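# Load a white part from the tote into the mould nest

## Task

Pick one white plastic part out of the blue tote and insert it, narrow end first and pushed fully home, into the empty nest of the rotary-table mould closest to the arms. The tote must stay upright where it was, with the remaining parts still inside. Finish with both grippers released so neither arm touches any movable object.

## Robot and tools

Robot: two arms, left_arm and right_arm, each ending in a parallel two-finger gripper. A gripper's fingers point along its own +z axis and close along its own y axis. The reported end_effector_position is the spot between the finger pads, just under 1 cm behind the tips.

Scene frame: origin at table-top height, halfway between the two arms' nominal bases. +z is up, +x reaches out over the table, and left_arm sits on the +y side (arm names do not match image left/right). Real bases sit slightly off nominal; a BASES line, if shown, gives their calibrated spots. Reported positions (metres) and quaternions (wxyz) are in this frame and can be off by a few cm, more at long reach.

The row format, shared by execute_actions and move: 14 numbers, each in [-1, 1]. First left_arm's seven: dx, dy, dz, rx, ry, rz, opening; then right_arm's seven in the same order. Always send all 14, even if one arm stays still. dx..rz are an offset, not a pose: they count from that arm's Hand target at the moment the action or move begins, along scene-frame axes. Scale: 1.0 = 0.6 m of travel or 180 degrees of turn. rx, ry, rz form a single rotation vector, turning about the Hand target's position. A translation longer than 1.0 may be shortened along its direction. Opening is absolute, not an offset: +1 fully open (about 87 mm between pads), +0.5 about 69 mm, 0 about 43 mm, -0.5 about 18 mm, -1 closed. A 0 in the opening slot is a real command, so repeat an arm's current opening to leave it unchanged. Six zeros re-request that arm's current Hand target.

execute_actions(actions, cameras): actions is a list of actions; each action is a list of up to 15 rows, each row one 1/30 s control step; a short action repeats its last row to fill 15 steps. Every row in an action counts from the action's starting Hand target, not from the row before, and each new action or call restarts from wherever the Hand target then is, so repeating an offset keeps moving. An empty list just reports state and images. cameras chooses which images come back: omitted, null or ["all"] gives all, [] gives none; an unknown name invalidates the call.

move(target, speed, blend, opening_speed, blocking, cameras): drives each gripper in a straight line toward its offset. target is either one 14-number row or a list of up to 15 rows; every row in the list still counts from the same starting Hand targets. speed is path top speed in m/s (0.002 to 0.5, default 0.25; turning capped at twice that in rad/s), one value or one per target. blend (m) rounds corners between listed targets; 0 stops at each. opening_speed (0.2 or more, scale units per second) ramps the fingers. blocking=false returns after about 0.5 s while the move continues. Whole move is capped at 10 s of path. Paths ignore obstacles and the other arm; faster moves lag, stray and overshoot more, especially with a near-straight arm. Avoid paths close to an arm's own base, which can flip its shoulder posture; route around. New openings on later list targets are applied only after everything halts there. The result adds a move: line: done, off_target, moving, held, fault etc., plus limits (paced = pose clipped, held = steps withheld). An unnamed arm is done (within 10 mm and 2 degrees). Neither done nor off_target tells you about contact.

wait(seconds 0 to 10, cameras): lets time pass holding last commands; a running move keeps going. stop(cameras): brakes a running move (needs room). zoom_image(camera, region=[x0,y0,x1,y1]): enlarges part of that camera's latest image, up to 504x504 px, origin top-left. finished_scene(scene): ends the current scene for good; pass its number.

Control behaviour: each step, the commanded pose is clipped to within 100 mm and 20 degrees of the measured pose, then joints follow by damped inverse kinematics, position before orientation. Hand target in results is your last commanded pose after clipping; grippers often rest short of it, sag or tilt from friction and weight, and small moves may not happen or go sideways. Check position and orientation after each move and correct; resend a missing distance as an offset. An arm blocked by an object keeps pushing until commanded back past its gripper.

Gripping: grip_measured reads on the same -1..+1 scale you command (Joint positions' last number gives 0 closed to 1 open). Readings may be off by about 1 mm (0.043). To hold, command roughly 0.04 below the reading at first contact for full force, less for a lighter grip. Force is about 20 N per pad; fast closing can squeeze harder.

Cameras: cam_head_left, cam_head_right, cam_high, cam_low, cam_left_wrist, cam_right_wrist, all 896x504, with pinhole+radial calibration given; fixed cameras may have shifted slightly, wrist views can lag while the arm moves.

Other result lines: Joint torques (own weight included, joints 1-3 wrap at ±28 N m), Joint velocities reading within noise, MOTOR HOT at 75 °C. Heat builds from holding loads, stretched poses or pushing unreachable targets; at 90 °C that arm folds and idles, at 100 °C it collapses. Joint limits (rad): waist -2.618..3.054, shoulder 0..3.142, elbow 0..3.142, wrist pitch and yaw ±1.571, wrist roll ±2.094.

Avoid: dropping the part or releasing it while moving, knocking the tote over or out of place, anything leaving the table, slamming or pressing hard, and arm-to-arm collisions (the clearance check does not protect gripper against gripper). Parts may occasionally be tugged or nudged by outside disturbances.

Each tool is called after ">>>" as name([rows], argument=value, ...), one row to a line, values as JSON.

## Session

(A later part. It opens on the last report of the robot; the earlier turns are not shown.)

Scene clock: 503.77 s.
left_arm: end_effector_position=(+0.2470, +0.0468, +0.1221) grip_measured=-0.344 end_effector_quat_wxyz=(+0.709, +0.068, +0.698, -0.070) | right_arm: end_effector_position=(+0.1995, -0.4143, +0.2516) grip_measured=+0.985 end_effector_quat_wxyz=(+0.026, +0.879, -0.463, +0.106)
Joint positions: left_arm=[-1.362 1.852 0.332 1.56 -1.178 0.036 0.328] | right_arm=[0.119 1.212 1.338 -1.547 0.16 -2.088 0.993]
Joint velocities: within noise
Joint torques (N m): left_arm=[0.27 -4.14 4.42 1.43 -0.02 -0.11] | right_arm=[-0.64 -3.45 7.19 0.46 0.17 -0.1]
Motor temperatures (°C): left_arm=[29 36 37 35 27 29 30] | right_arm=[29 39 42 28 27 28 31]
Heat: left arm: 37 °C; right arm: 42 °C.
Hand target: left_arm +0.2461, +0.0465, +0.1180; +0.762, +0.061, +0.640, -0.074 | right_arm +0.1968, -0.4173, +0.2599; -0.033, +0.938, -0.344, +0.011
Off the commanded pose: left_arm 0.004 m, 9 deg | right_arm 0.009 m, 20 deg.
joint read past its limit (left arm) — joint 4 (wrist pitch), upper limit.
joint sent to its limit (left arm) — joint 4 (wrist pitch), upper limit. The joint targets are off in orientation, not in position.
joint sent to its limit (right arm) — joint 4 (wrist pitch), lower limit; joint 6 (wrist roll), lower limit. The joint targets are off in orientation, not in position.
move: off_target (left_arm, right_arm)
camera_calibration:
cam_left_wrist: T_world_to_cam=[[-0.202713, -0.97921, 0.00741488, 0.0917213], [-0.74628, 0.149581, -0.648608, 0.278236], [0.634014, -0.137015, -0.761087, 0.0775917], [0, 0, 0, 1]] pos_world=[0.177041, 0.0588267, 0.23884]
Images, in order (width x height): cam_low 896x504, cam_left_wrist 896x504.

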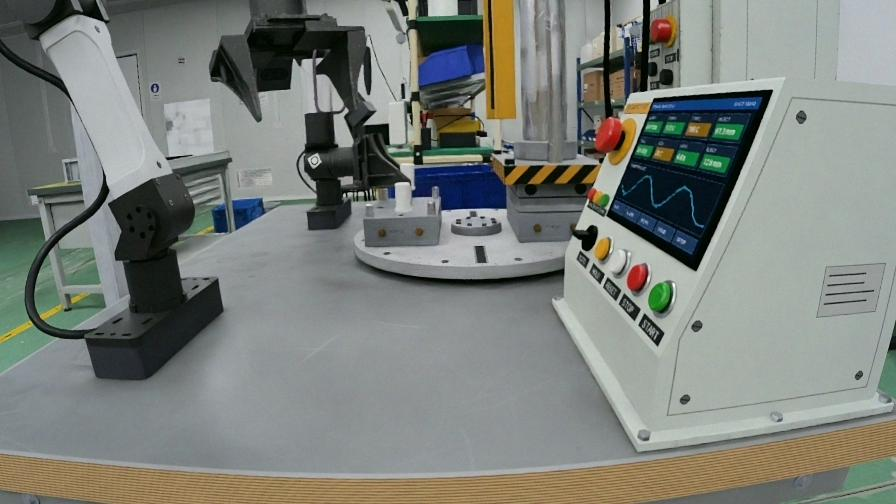

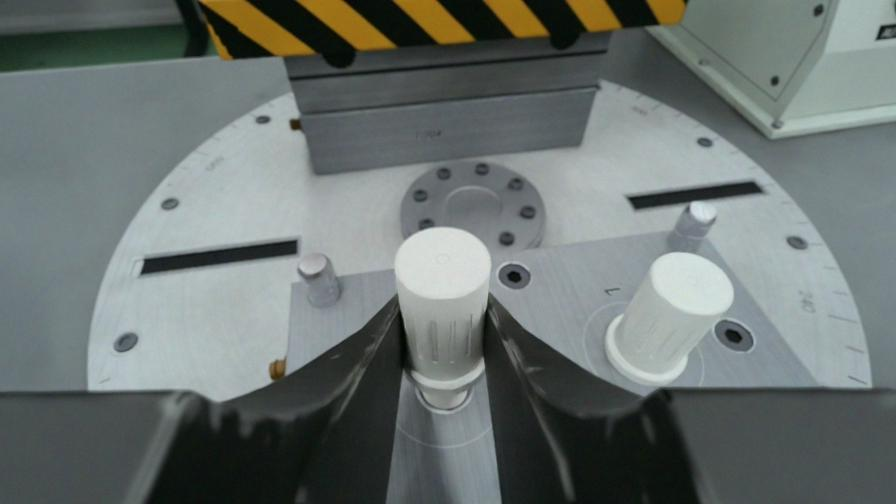

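>>> move([
  [0.012,0.007,0.004,0,0,0,-0.6,0,0,0,0,0,0,1],
  [0.0025,0.001,-0.003,0,0,0,-0.6,0,0,0,0,0,0,1],
  [0.0025,0.001,-0.011,0,0,0,-0.6,0,0,0,0,0,0,1],
], speed=0.03, cameras=["cam_left_wrist","cam_low"])

>>> zoom_image(camera="cam_low", region=[340, 110, 460, 230])

>>> zoom_image(camera="cam_left_wrist", region=[370, 370, 510, 504])

Scene clock: 513.67 s.
left_arm: end_effector_position=(+0.2498, +0.0492, +0.1201) grip_measured=-0.344 end_effector_quat_wxyz=(+0.708, +0.060, +0.700, -0.068) | right_arm: end_effector_position=(+0.1995, -0.4143, +0.2516) grip_measured=+0.985 end_effector_quat_wxyz=(+0.026, +0.879, -0.463, +0.106)
Joint positions: left_arm=[-1.351 1.859 0.332 1.56 -1.181 0.02 0.328] | right_arm=[0.119 1.212 1.338 -1.547 0.16 -2.088 0.993]
Joint velocities: within noise
Joint torques (N m): left_arm=[-0.02 -3.08 4.27 1.43 0.07 -0.16] | right_arm=[-0.73 -3.47 7.08 0.43 0.17 -0.1]
Motor temperatures (°C): left_arm=[29 36 37 36 27 29 30] | right_arm=[29 39 42 28 27 28 31]
Heat: left arm: 37 °C; right arm: 42 °C.
Hand target: left_arm +0.2476, +0.0471, +0.1114; +0.762, +0.061, +0.640, -0.074 | right_arm +0.1968, -0.4173, +0.2599; -0.033, +0.938, -0.344, +0.011
Off the commanded pose: left_arm 0.009 m, 9 deg | right_arm 0.009 m, 20 deg.
joint read past its limit (left arm) — joint 4 (wrist pitch), upper limit.
joint sent to its limit (left arm) — joint 4 (wrist pitch), upper limit. The joint targets are off in orientation, not in position.
joint sent to its limit (right arm) — joint 4 (wrist pitch), lower limit; joint 6 (wrist roll), lower limit. The joint targets are off in orientation, not in position.
move: off_target (left_arm, right_arm)
camera_calibration:
cam_left_wrist: T_world_to_cam=[[-0.189037, -0.981827, 0.0167739, 0.0902352], [-0.751123, 0.133573, -0.646508, 0.280435], [0.632518, -0.134813, -0.762723, 0.0750479], [0, 0, 0, 1]] pos_world=[0.18023, 0.0612544, 0.23703]
Images, in order (width x height): cam_low 896x504, cam_left_wrist 896x504.

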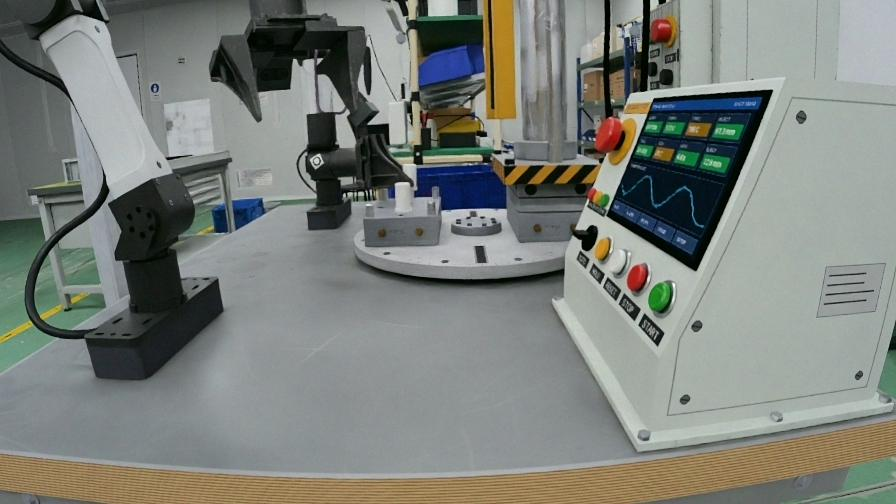

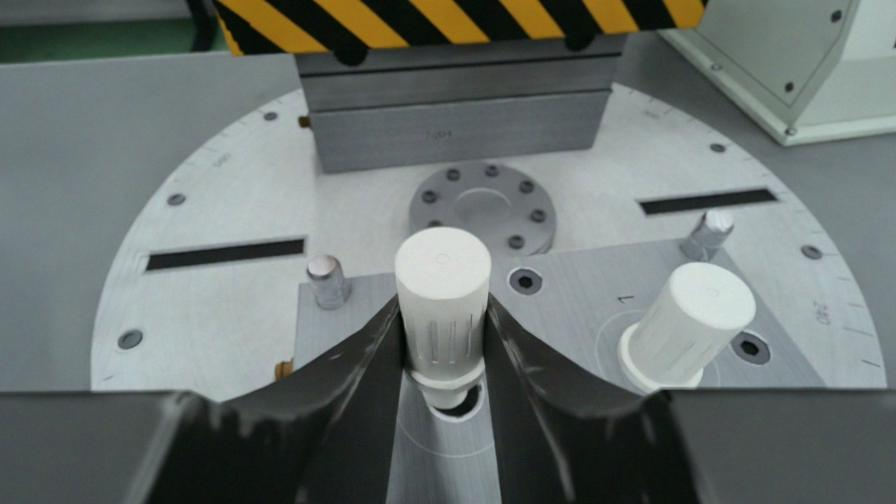

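Scaled by 4.200 from the camera's 896x504 image, which has a finer 1280x720 frame.

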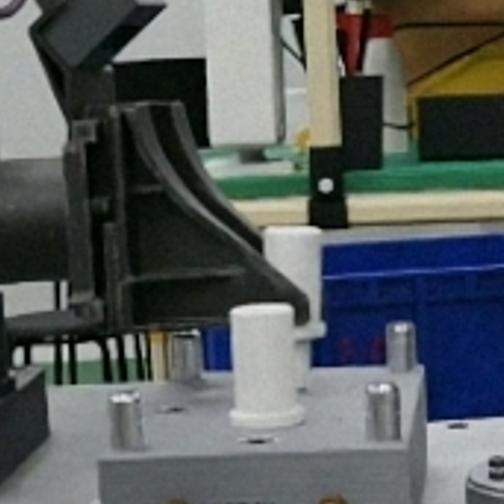

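Scaled by 3.600 from the camera's 896x504 image, which has a finer 1280x720 frame.

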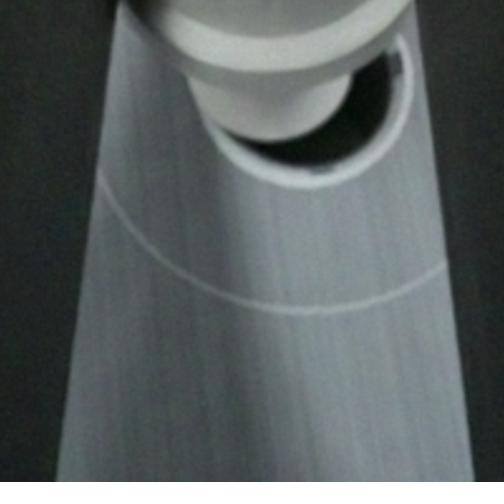

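>>> move([
  [0.010,0.010,0.020,0,0,0,-0.6,0,0,0,0,0,0,1],
  [0.015,0.011,0.014,0,0,0,-0.6,0,0,0,0,0,0,1],
  [-0.001,-0.0035,0.014,0,0,0,-0.6,0,0,0,0,0,0,1],
], speed=0.03, cameras=["cam_left_wrist","cam_low"])

>>> zoom_image(camera="cam_left_wrist", region=[370, 370, 510, 504])

Scene clock: 525.70 s.
left_arm: end_effector_position=(+0.2479, +0.0472, +0.1204) grip_measured=-0.344 end_effector_quat_wxyz=(+0.708, +0.067, +0.699, -0.070) | right_arm: end_effector_position=(+0.1995, -0.4143, +0.2516) grip_measured=+0.985 end_effector_quat_wxyz=(+0.026, +0.879, -0.463, +0.106)
Joint positions: left_arm=[-1.358 1.858 0.332 1.56 -1.177 0.028 0.328] | right_arm=[0.119 1.212 1.338 -1.547 0.16 -2.088 0.993]
Joint velocities: within noise
Joint torques (N m): left_arm=[0.1 -4.72 5.07 1.44 -0.04 0.06] | right_arm=[-0.68 -3.47 7.1 0.42 0.18 -0.11]
Motor temperatures (°C): left_arm=[29 35 37 36 27 29 30] | right_arm=[29 39 42 28 27 28 31]
Heat: left arm: 37 °C; right arm: 42 °C.
Hand target: left_arm +0.2470, +0.0450, +0.1198; +0.762, +0.061, +0.640, -0.074 | right_arm +0.1968, -0.4173, +0.2599; -0.033, +0.938, -0.344, +0.011
Off the commanded pose: left_arm 0.002 m, 9 deg | right_arm 0.009 m, 20 deg; orientation clipped.
joint read past its limit (left arm) — joint 4 (wrist pitch), upper limit.
joint sent to its limit (left arm) — joint 4 (wrist pitch), upper limit. The joint targets are off in orientation, not in position.
joint sent to its limit (right arm) — joint 4 (wrist pitch), lower limit; joint 6 (wrist roll), lower limit. The joint targets are off in orientation, not in position.
move: off_target (left_arm, right_arm); limits=paced
camera_calibration:
cam_left_wrist: T_world_to_cam=[[-0.200186, -0.979705, 0.01014, 0.0913395], [-0.748366, 0.14622, -0.646968, 0.278265], [0.632355, -0.137102, -0.76245, 0.0763732], [0, 0, 0, 1]] pos_world=[0.178234, 0.059269, 0.237333]
Images, in order (width x height): cam_low 896x504, cam_left_wrist 896x504.

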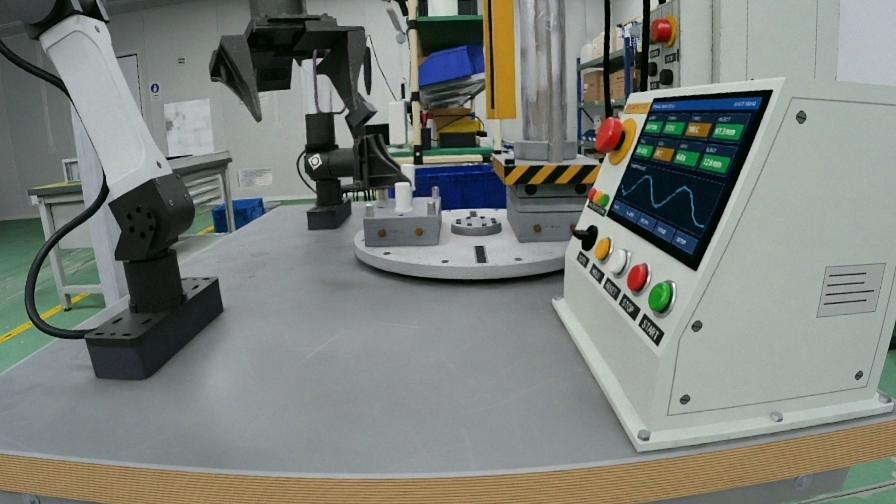

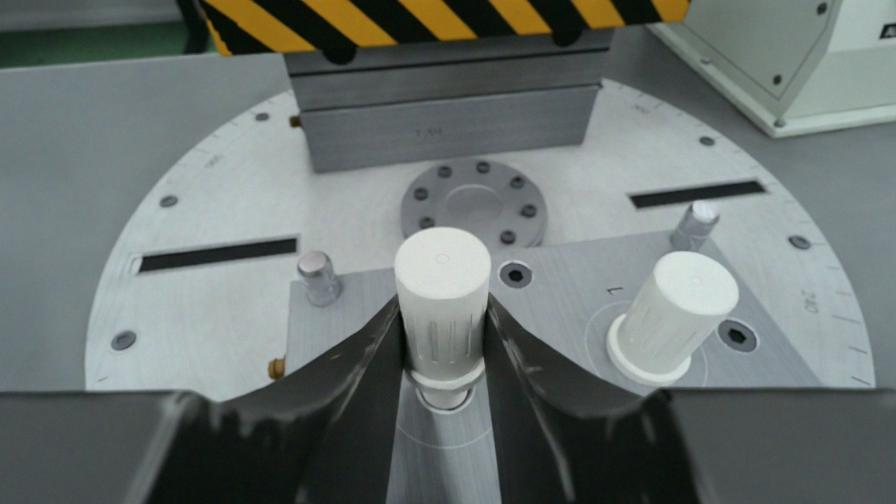

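Scaled by 3.600 from the camera's 896x504 image, which has a finer 1280x720 frame.

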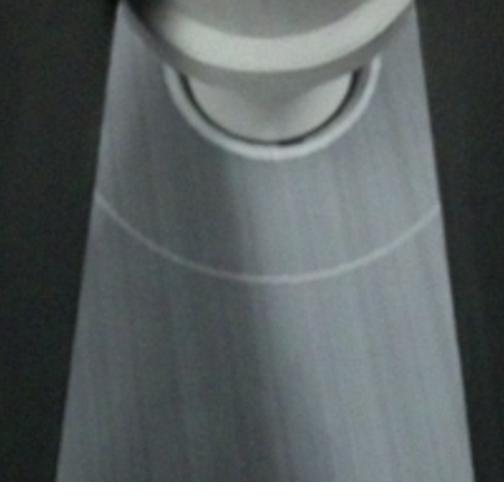

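>>> move(target=[0.001,0.002,-0.014,0,0,0,-0.5,0,0,0,0,0,0,1], speed=0.03, cameras=["cam_left_wrist","cam_low"])

>>> zoom_image(camera="cam_low", region=[340, 110, 460, 230])

>>> zoom_image(camera="cam_left_wrist", region=[370, 370, 510, 504])

Scene clock: 535.50 s.
left_arm: end_effector_position=(+0.2479, +0.0465, +0.1178) grip_measured=-0.344 end_effector_quat_wxyz=(+0.707, +0.065, +0.701, -0.072) | right_arm: end_effector_position=(+0.1995, -0.4143, +0.2516) grip_measured=+0.985 end_effector_quat_wxyz=(+0.026, +0.879, -0.463, +0.106)
Joint positions: left_arm=[-1.358 1.869 0.334 1.56 -1.177 0.014 0.328] | right_arm=[0.119 1.212 1.338 -1.547 0.16 -2.088 0.993]
Joint velocities: within noise
Joint torques (N m): left_arm=[0.46 -3.56 4.51 1.44 -0.02 -0.07] | right_arm=[-0.55 -3.45 7.16 0.43 0.17 -0.11]
Motor temperatures (°C): left_arm=[29 35 37 36 27 29 30] | right_arm=[29 39 42 28 27 28 31]
Heat: left arm: 37 °C; right arm: 42 °C.
Hand target: left_arm +0.2476, +0.0463, +0.1114; +0.762, +0.061, +0.640, -0.074 | right_arm +0.1968, -0.4173, +0.2599; -0.033, +0.938, -0.344, +0.011
Off the commanded pose: left_arm 0.006 m, 9 deg | right_arm 0.009 m, 20 deg.
joint read past its limit (left arm) — joint 4 (wrist pitch), upper limit.
joint sent to its limit (left arm) — joint 4 (wrist pitch), upper limit. The joint targets are off in orientation, not in position.
joint sent to its limit (right arm) — joint 4 (wrist pitch), lower limit; joint 6 (wrist roll), lower limit. The joint targets are off in orientation, not in position.
move: off_target (left_arm, right_arm)
camera_calibration:
cam_left_wrist: T_world_to_cam=[[-0.199537, -0.979763, 0.0158036, 0.0898776], [-0.751298, 0.142614, -0.644369, 0.277197], [0.629075, -0.140448, -0.764551, 0.0754845], [0, 0, 0, 1]] pos_world=[0.178706, 0.0591283, 0.234908]
Images, in order (width x height): cam_low 896x504, cam_left_wrist 896x504.

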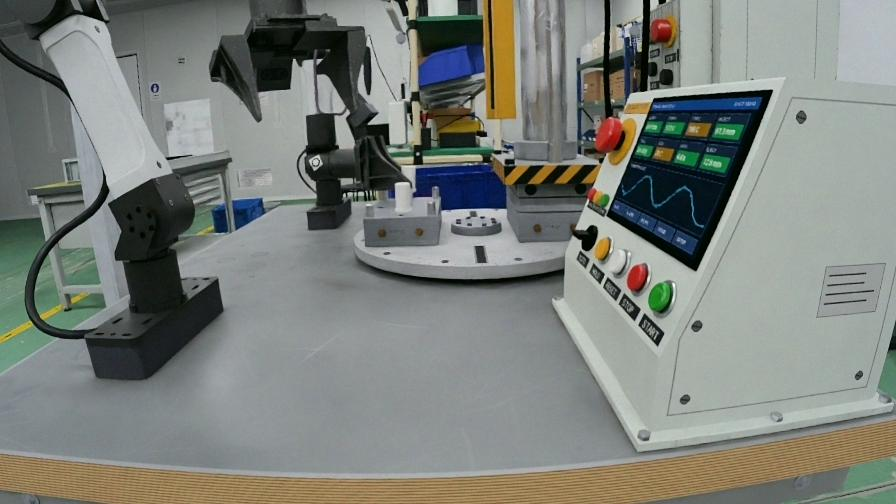

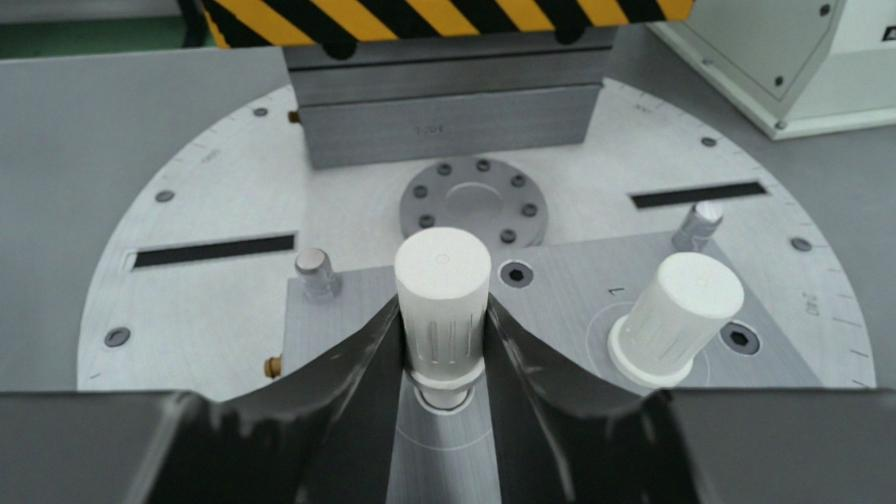

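Scaled by 4.200 from the camera's 896x504 image, which has a finer 1280x720 frame.

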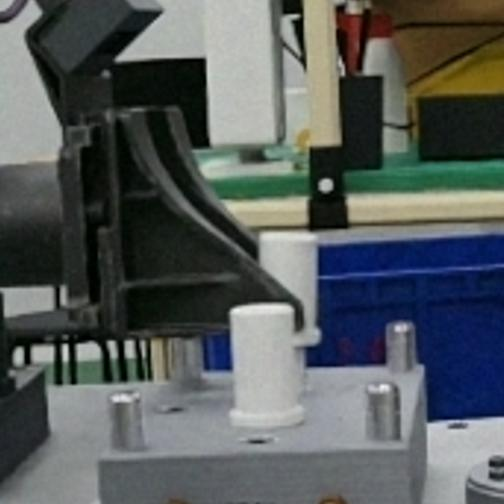

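Scaled by 3.600 from the camera's 896x504 image, which has a finer 1280x720 frame.

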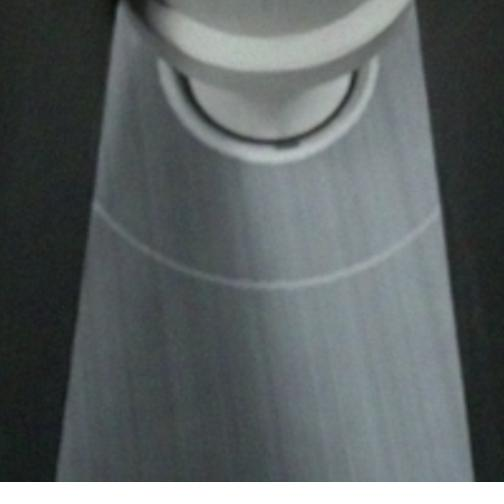

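Well centred and in the chamfer. Go down more.

>>> move(target=[0,0.001,-0.012,0,0,0,-0.4,0,0,0,0,0,0,1], speed=0.03, cameras=["cam_left_wrist","cam_low"])

>>> zoom_image(camera="cam_low", region=[340, 110, 460, 230])

>>> zoom_image(camera="cam_left_wrist", region=[370, 370, 510, 504])

Scene clock: 548.50 s.
left_arm: end_effector_position=(+0.2479, +0.0458, +0.1122) grip_measured=-0.344 end_effector_quat_wxyz=(+0.705, +0.064, +0.703, -0.070) | right_arm: end_effector_position=(+0.1995, -0.4143, +0.2516) grip_measured=+0.985 end_effector_quat_wxyz=(+0.026, +0.879, -0.463, +0.106)
Joint positions: left_arm=[-1.358 1.891 0.338 1.56 -1.18 -0.001 0.328] | right_arm=[0.119 1.212 1.338 -1.547 0.16 -2.088 0.993]
Joint velocities: within noise
Joint torques (N m): left_arm=[0.53 -3.44 4 1.45 -0.04 -0.13] | right_arm=[-0.66 -3.51 7.27 0.43 0.15 -0.08]
Motor temperatures (°C): left_arm=[29 35 37 36 27 29 30] | right_arm=[29 39 42 28 27 28 31]
Heat: left arm: 37 °C; right arm: 42 °C.
Hand target: left_arm +0.2476, +0.0469, +0.1042; +0.762, +0.061, +0.640, -0.074 | right_arm +0.1968, -0.4173, +0.2599; -0.033, +0.938, -0.344, +0.011
Off the commanded pose: left_arm 0.008 m, 10 deg | right_arm 0.009 m, 20 deg.
joint read past its limit (left arm) — joint 4 (wrist pitch), upper limit.
joint sent to its limit (left arm) — joint 4 (wrist pitch), upper limit. The joint targets are off in orientation, not in position.
joint sent to its limit (right arm) — joint 4 (wrist pitch), lower limit; joint 6 (wrist roll), lower limit. The joint targets are off in orientation, not in position.
move: off_target (left_arm, right_arm); limits=paced
camera_calibration:
cam_left_wrist: T_world_to_cam=[[-0.19729, -0.980237, 0.0145621, 0.0888769], [-0.755791, 0.142622, -0.639093, 0.27431], [0.624385, -0.137093, -0.768992, 0.072645], [0, 0, 0, 1]] pos_world=[0.179497, 0.0579568, 0.229879]
Images, in order (width x height): cam_low 896x504, cam_left_wrist 896x504.

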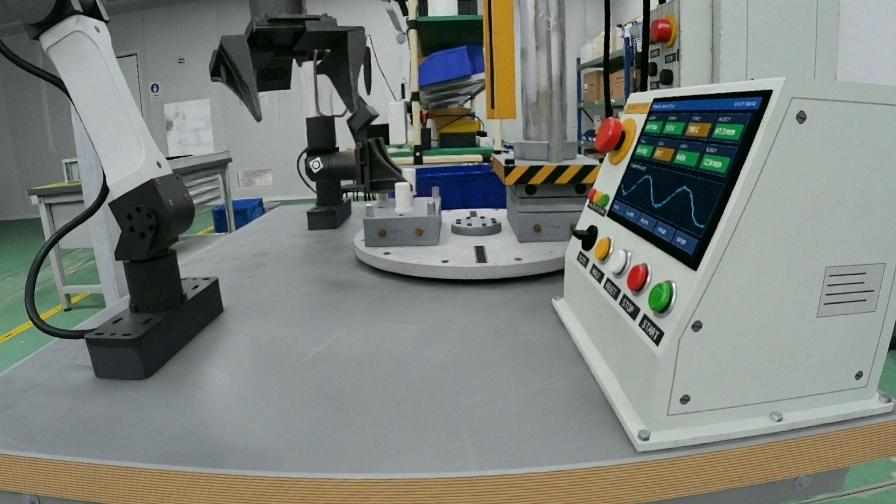

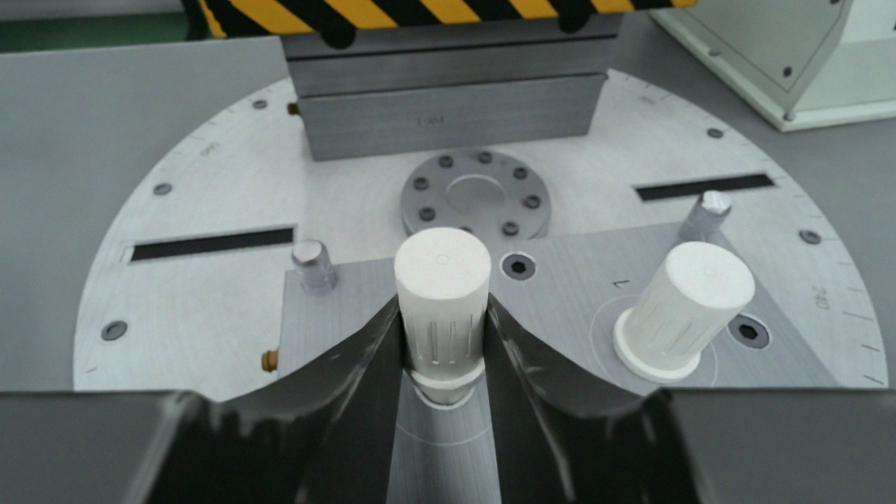

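Scaled by 4.200 from the camera's 896x504 image, which has a finer 1280x720 frame.

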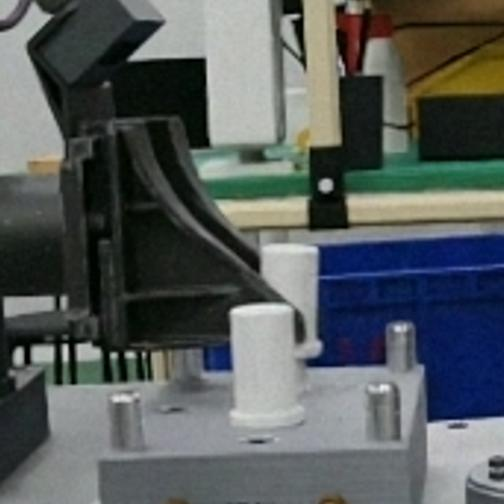

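Scaled by 3.600 from the camera's 896x504 image, which has a finer 1280x720 frame.

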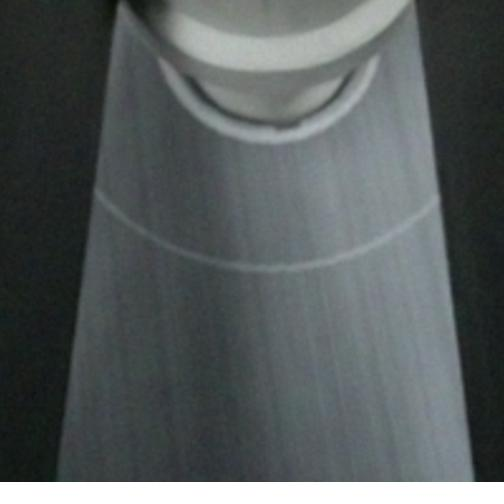

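Entered the hole. Continue.

>>> move(target=[0,0,-0.012,0,0,0,-0.4,0,0,0,0,0,0,1], speed=0.03, cameras=["cam_left_wrist","cam_low"])

>>> zoom_image(camera="cam_low", region=[340, 110, 460, 230])

>>> zoom_image(camera="cam_left_wrist", region=[370, 370, 510, 504])

Scene clock: 555.90 s.
left_arm: end_effector_position=(+0.2487, +0.0461, +0.1117) grip_measured=-0.344 end_effector_quat_wxyz=(+0.705, +0.063, +0.703, -0.064) | right_arm: end_effector_position=(+0.1995, -0.4143, +0.2516) grip_measured=+0.985 end_effector_quat_wxyz=(+0.026, +0.879, -0.463, +0.106)
Joint positions: left_arm=[-1.358 1.898 0.346 1.56 -1.19 0.006 0.328] | right_arm=[0.119 1.212 1.338 -1.547 0.16 -2.088 0.993]
Joint velocities: within noise
Joint torques (N m): left_arm=[0.58 -2.21 3.29 1.44 0.08 -0.4] | right_arm=[-0.69 -3.54 7.13 0.45 0.17 -0.11]
Motor temperatures (°C): left_arm=[29 34 37 36 27 29 30] | right_arm=[29 39 43 28 27 28 31]
Heat: left arm: 37 °C; right arm: 43 °C.
Hand target: left_arm +0.2476, +0.0468, +0.0970; +0.762, +0.061, +0.640, -0.074 | right_arm +0.1968, -0.4173, +0.2599; -0.033, +0.938, -0.344, +0.011
Off the commanded pose: left_arm 0.015 m, 10 deg | right_arm 0.009 m, 20 deg.
joint read past its limit (left arm) — joint 4 (wrist pitch), upper limit.
joint sent to its limit (left arm) — joint 4 (wrist pitch), upper limit. The joint targets are off in orientation, not in position.
joint sent to its limit (right arm) — joint 4 (wrist pitch), lower limit; joint 6 (wrist roll), lower limit. The joint targets are off in orientation, not in position.
move: off_target (left_arm, right_arm)
camera_calibration:
cam_left_wrist: T_world_to_cam=[[-0.186802, -0.982367, 0.00769941, 0.0875459], [-0.756447, 0.138833, -0.639151, 0.274861], [0.626812, -0.125219, -0.769043, 0.0706265], [0, 0, 0, 1]] pos_world=[0.180002, 0.0566863, 0.229318]
Images, in order (width x height): cam_low 896x504, cam_left_wrist 896x504.

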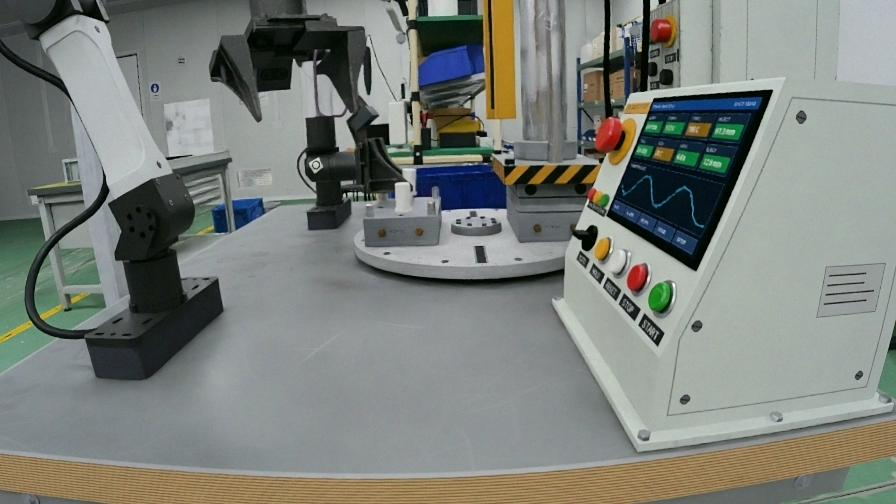

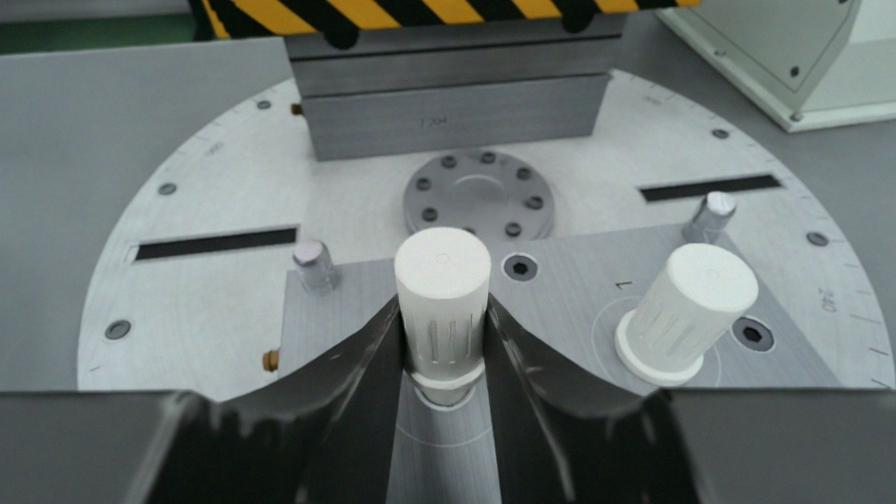

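Scaled by 4.200 from the camera's 896x504 image, which has a finer 1280x720 frame.

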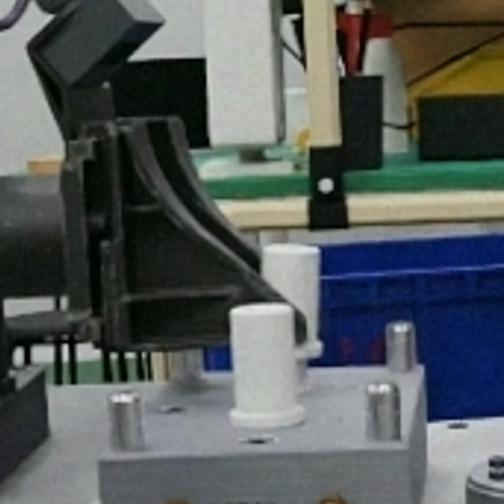

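Scaled by 3.600 from the camera's 896x504 image, which has a finer 1280x720 frame.

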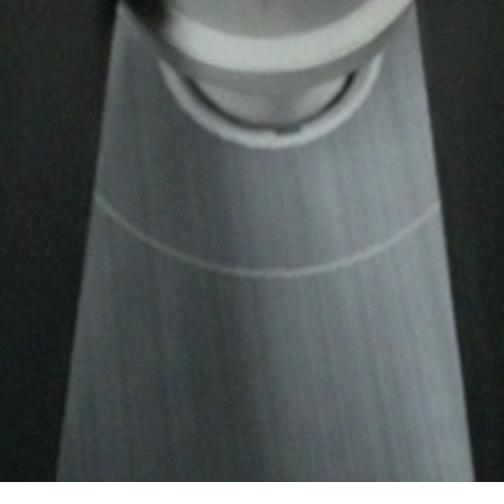

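>>> move([
  [0,0,0.014,0,0,0,-0.36,0,0,0,0,0,0,1],
  [-0.010,0.002,0.014,0,0,0,-0.36,0,0,0,0,0,0,1],
], speed=0.02, cameras=["cam_left_wrist","cam_low"])

>>> zoom_image(camera="cam_low", region=[340, 110, 460, 230])

>>> zoom_image(camera="cam_left_wrist", region=[370, 370, 510, 504])

Scene clock: 572.10 s.
left_arm: end_effector_position=(+0.2476, +0.0458, +0.1117) grip_measured=-0.344 end_effector_quat_wxyz=(+0.705, +0.065, +0.703, -0.063) | right_arm: end_effector_position=(+0.1995, -0.4143, +0.2516) grip_measured=+0.985 end_effector_quat_wxyz=(+0.026, +0.879, -0.463, +0.106)
Joint positions: left_arm=[-1.363 1.898 0.346 1.56 -1.194 0.011 0.328] | right_arm=[0.119 1.212 1.338 -1.547 0.16 -2.088 0.993]
Joint velocities: within noise
Joint torques (N m): left_arm=[-0.92 -4.79 2.4 1.44 -0.11 -0.23] | right_arm=[-0.65 -3.48 7.15 0.45 0.17 -0.09]
Motor temperatures (°C): left_arm=[29 34 36 36 27 29 30] | right_arm=[29 39 43 28 27 28 31]
Heat: left arm: 36 °C; right arm: 43 °C.
Hand target: left_arm +0.2416, +0.0481, +0.1054; +0.762, +0.061, +0.640, -0.074 | right_arm +0.1968, -0.4173, +0.2599; -0.033, +0.938, -0.344, +0.011
Off the commanded pose: left_arm 0.009 m, 10 deg | right_arm 0.009 m, 20 deg.
joint read past its limit (left arm) — joint 4 (wrist pitch), upper limit.
joint sent to its limit (left arm) — joint 4 (wrist pitch), upper limit. The joint targets are off in orientation, not in position.
joint sent to its limit (right arm) — joint 4 (wrist pitch), lower limit; joint 6 (wrist roll), lower limit. The joint targets are off in orientation, not in position.
move: off_target (left_arm, right_arm)
camera_calibration:
cam_left_wrist: T_world_to_cam=[[-0.188292, -0.982108, 0.00313123, 0.0879161], [-0.755722, 0.142851, -0.639122, 0.273695], [0.62724, -0.122708, -0.769099, 0.0710663], [0, 0, 0, 1]] pos_world=[0.178816, 0.0559659, 0.229306]
Images, in order (width x height): cam_low 896x504, cam_left_wrist 896x504.

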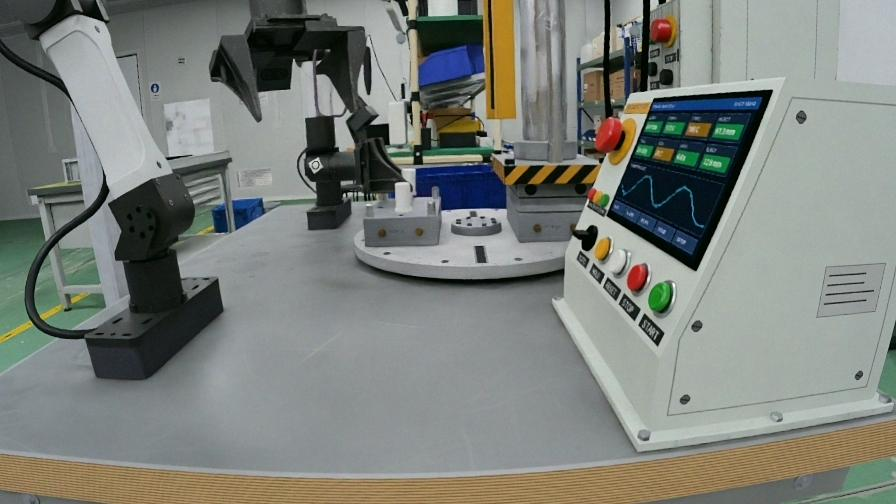

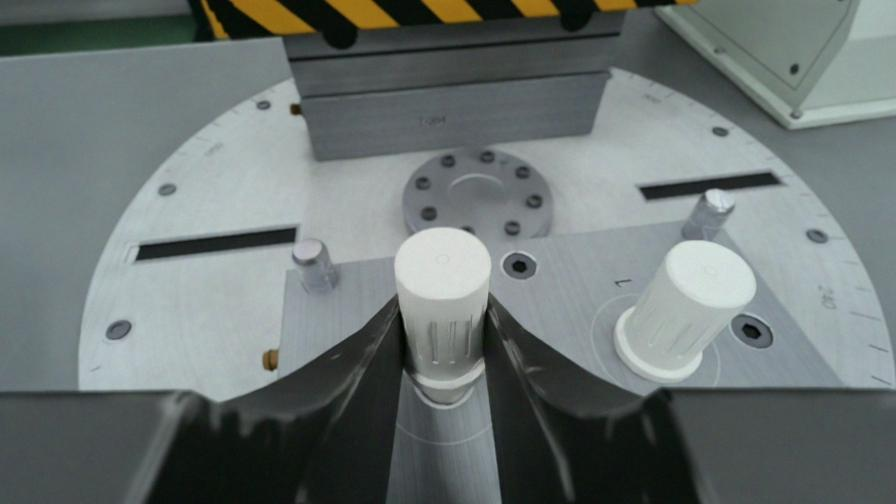

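Scaled by 4.200 from the camera's 896x504 image, which has a finer 1280x720 frame.

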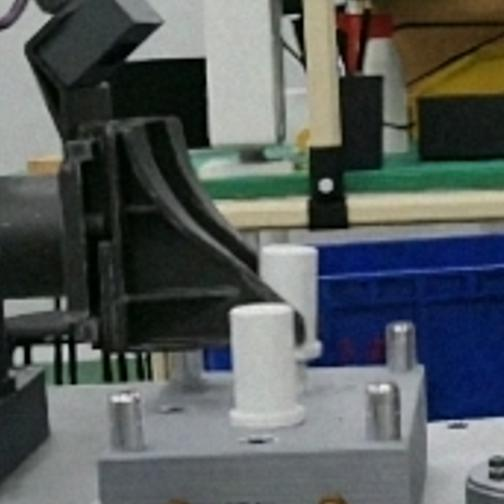

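Scaled by 3.600 from the camera's 896x504 image, which has a finer 1280x720 frame.

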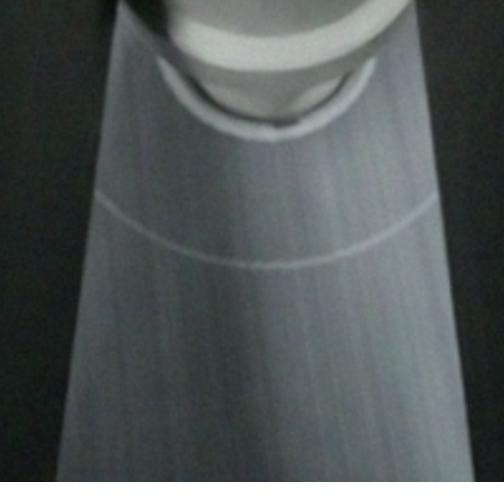

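>>> move([
  [-0.006,0.001,-0.002,0,0,0,-0.36,0,0,0,0,0,0,1],
  [-0.004,0.001,-0.016,0,0,0,-0.36,0,0,0,0,0,0,1],
], speed=0.02, cameras=["cam_left_wrist","cam_low"])

>>> zoom_image(camera="cam_low", region=[340, 110, 460, 230])

>>> zoom_image(camera="cam_left_wrist", region=[370, 370, 510, 504])

Scene clock: 584.07 s.
left_arm: end_effector_position=(+0.2460, +0.0462, +0.1117) grip_measured=-0.344 end_effector_quat_wxyz=(+0.705, +0.062, +0.703, -0.063) | right_arm: end_effector_position=(+0.1995, -0.4143, +0.2516) grip_measured=+0.985 end_effector_quat_wxyz=(+0.026, +0.879, -0.463, +0.106)
Joint positions: left_arm=[-1.37 1.898 0.346 1.56 -1.206 0.007 0.328] | right_arm=[0.119 1.212 1.338 -1.547 0.16 -2.088 0.993]
Joint velocities: within noise
Joint torques (N m): left_arm=[-0.95 -2.55 1.96 1.43 -0.07 -0.49] | right_arm=[-0.75 -3.52 7.12 0.43 0.17 -0.09]
Motor temperatures (°C): left_arm=[29 34 36 36 27 29 30] | right_arm=[29 39 43 28 27 28 31]
Heat: left arm: 36 °C; right arm: 43 °C.
Hand target: left_arm +0.2392, +0.0486, +0.0958; +0.762, +0.061, +0.640, -0.074 | right_arm +0.1968, -0.4173, +0.2599; -0.033, +0.938, -0.344, +0.011
Off the commanded pose: left_arm 0.017 m, 10 deg | right_arm 0.009 m, 20 deg.
joint read past its limit (left arm) — joint 4 (wrist pitch), upper limit.
joint sent to its limit (left arm) — joint 4 (wrist pitch), upper limit. The joint targets are off in orientation, not in position.
joint sent to its limit (right arm) — joint 4 (wrist pitch), lower limit; joint 6 (wrist roll), lower limit. The joint targets are off in orientation, not in position.
move: off_target (left_arm, right_arm)
camera_calibration:
cam_left_wrist: T_world_to_cam=[[-0.183426, -0.983011, 0.00660084, 0.086443], [-0.756868, 0.136938, -0.639061, 0.272964], [0.6273, -0.122217, -0.769128, 0.0720737], [0, 0, 0, 1]] pos_world=[0.177242, 0.056404, 0.229304]
Images, in order (width x height): cam_low 896x504, cam_left_wrist 896x504.

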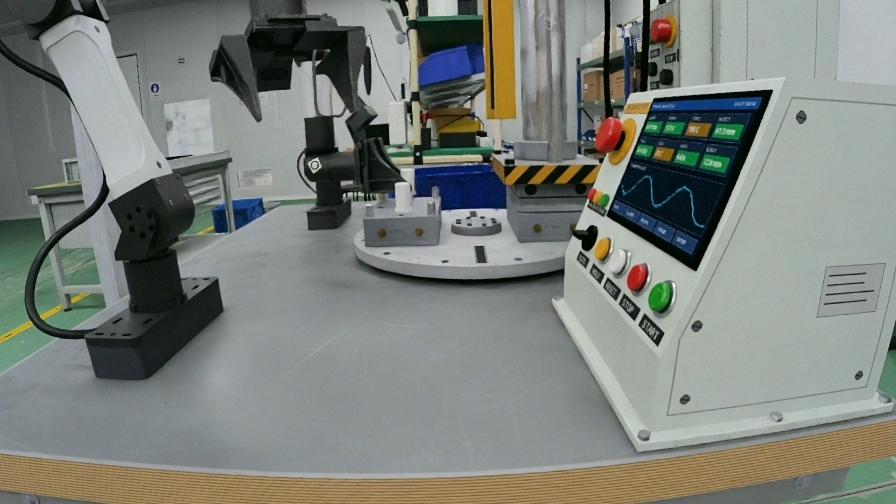

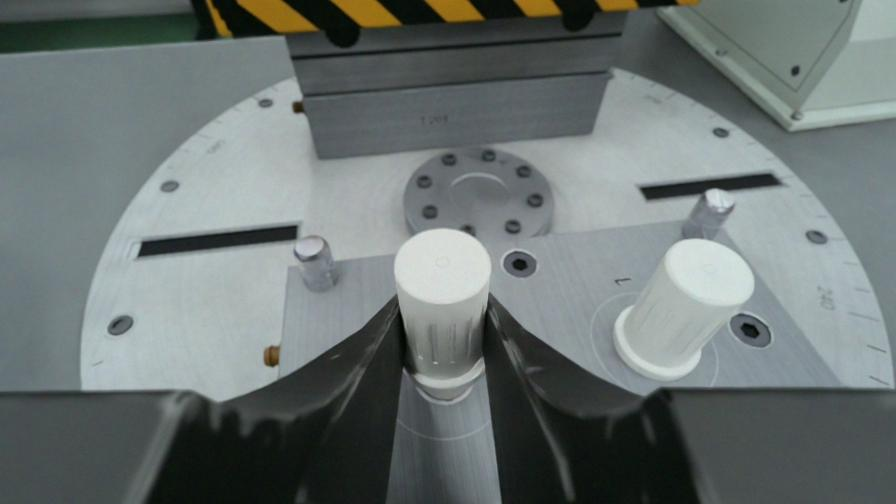

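Scaled by 4.200 from the camera's 896x504 image, which has a finer 1280x720 frame.

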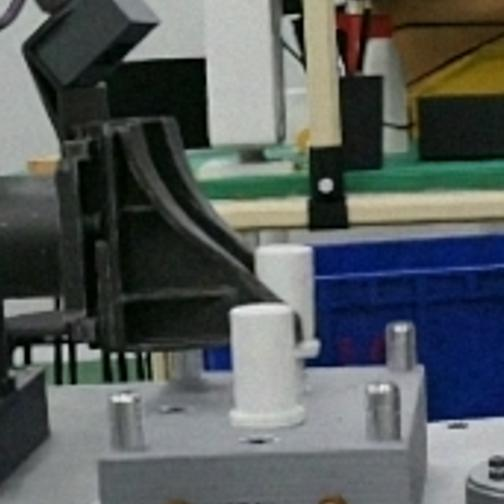

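Scaled by 3.600 from the camera's 896x504 image, which has a finer 1280x720 frame.

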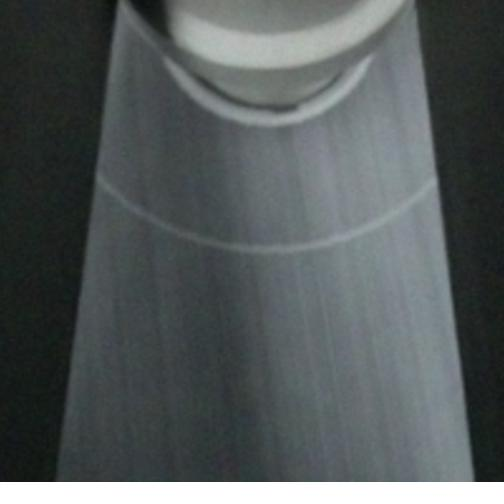

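>>> move(target=[-0.001,0,-0.014,0,0,0,-0.36,0,0,0,0,0,0,1], speed=0.02, cameras=["cam_left_wrist","cam_low"])

>>> zoom_image(camera="cam_low", region=[340, 110, 460, 230])

>>> zoom_image(camera="cam_left_wrist", region=[370, 370, 510, 504])

Scene clock: 600.57 s.
left_arm: end_effector_position=(+0.2463, +0.0464, +0.1113) grip_measured=-0.343 end_effector_quat_wxyz=(+0.706, +0.058, +0.704, -0.060) | right_arm: end_effector_position=(+0.1995, -0.4143, +0.2516) grip_measured=+0.985 end_effector_quat_wxyz=(+0.027, +0.879, -0.463, +0.106)
Joint positions: left_arm=[-1.371 1.903 0.351 1.56 -1.216 0.006 0.328] | right_arm=[0.119 1.212 1.338 -1.547 0.16 -2.088 0.993]
Joint velocities: within noise
Joint torques (N m): left_arm=[-1.01 -0.92 1.4 1.42 0.02 -0.71] | right_arm=[-0.7 -3.43 7.15 0.44 0.18 -0.08]
Motor temperatures (°C): left_arm=[29 34 36 36 27 29 30] | right_arm=[29 39 43 28 27 28 31]
Heat: left arm: 36 °C; right arm: 43 °C.
Hand target: left_arm +0.2386, +0.0486, +0.0874; +0.762, +0.061, +0.640, -0.074 | right_arm +0.1968, -0.4174, +0.2599; -0.033, +0.938, -0.344, +0.011
Off the commanded pose: left_arm 0.025 m, 10 deg | right_arm 0.009 m, 20 deg.
joint read past its limit (left arm) — joint 4 (wrist pitch), upper limit.
joint sent to its limit (left arm) — joint 4 (wrist pitch), upper limit. The joint targets are off in orientation, not in position.
joint sent to its limit (right arm) — joint 4 (wrist pitch), lower limit; joint 6 (wrist roll), lower limit. The joint targets are off in orientation, not in position.
move: off_target (left_arm, right_arm)
camera_calibration:
cam_left_wrist: T_world_to_cam=[[-0.174045, -0.984704, 0.00813179, 0.084346], [-0.758267, 0.128745, -0.639105, 0.273689], [0.628282, -0.117399, -0.769076, 0.0711383], [0, 0, 0, 1]] pos_world=[0.177515, 0.0561712, 0.228941]
Images, in order (width x height): cam_low 896x504, cam_left_wrist 896x504.

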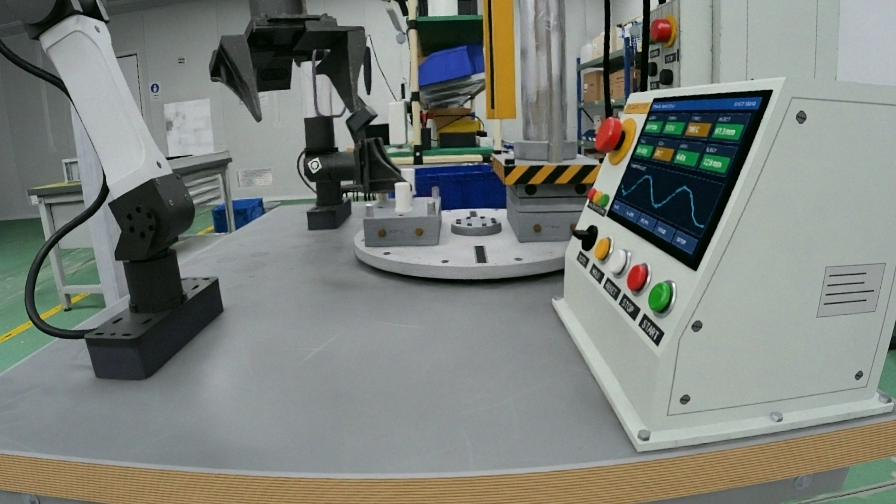

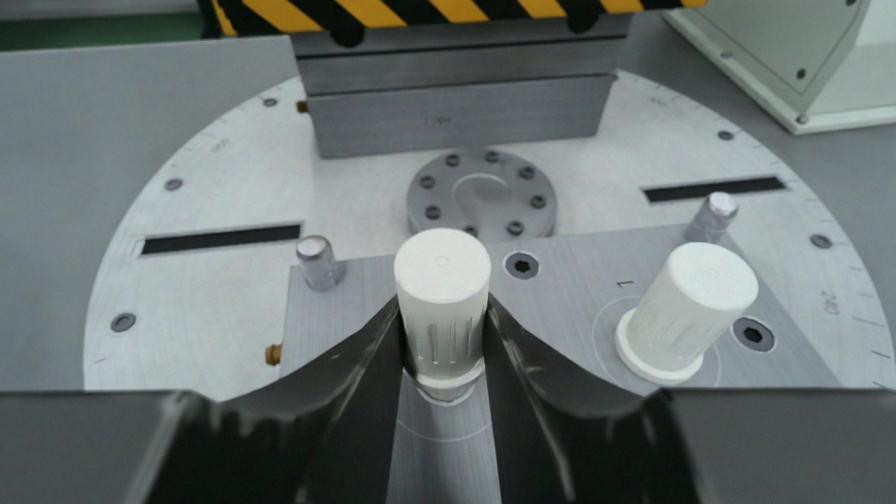

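Scaled by 4.200 from the camera's 896x504 image, which has a finer 1280x720 frame.

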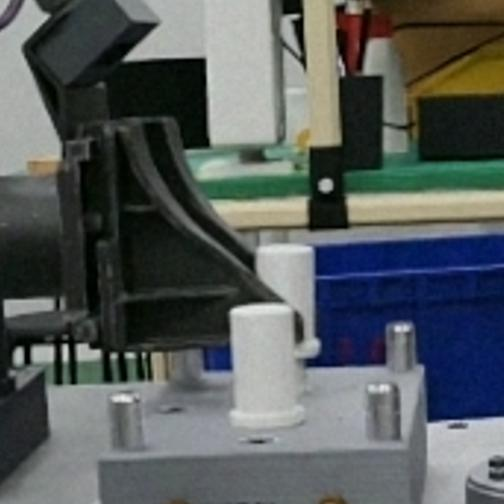

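Scaled by 3.600 from the camera's 896x504 image, which has a finer 1280x720 frame.

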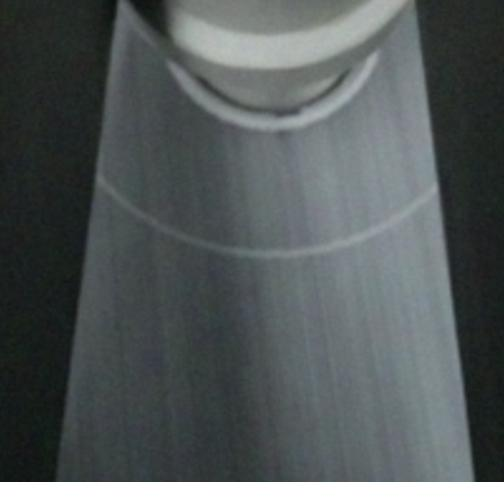

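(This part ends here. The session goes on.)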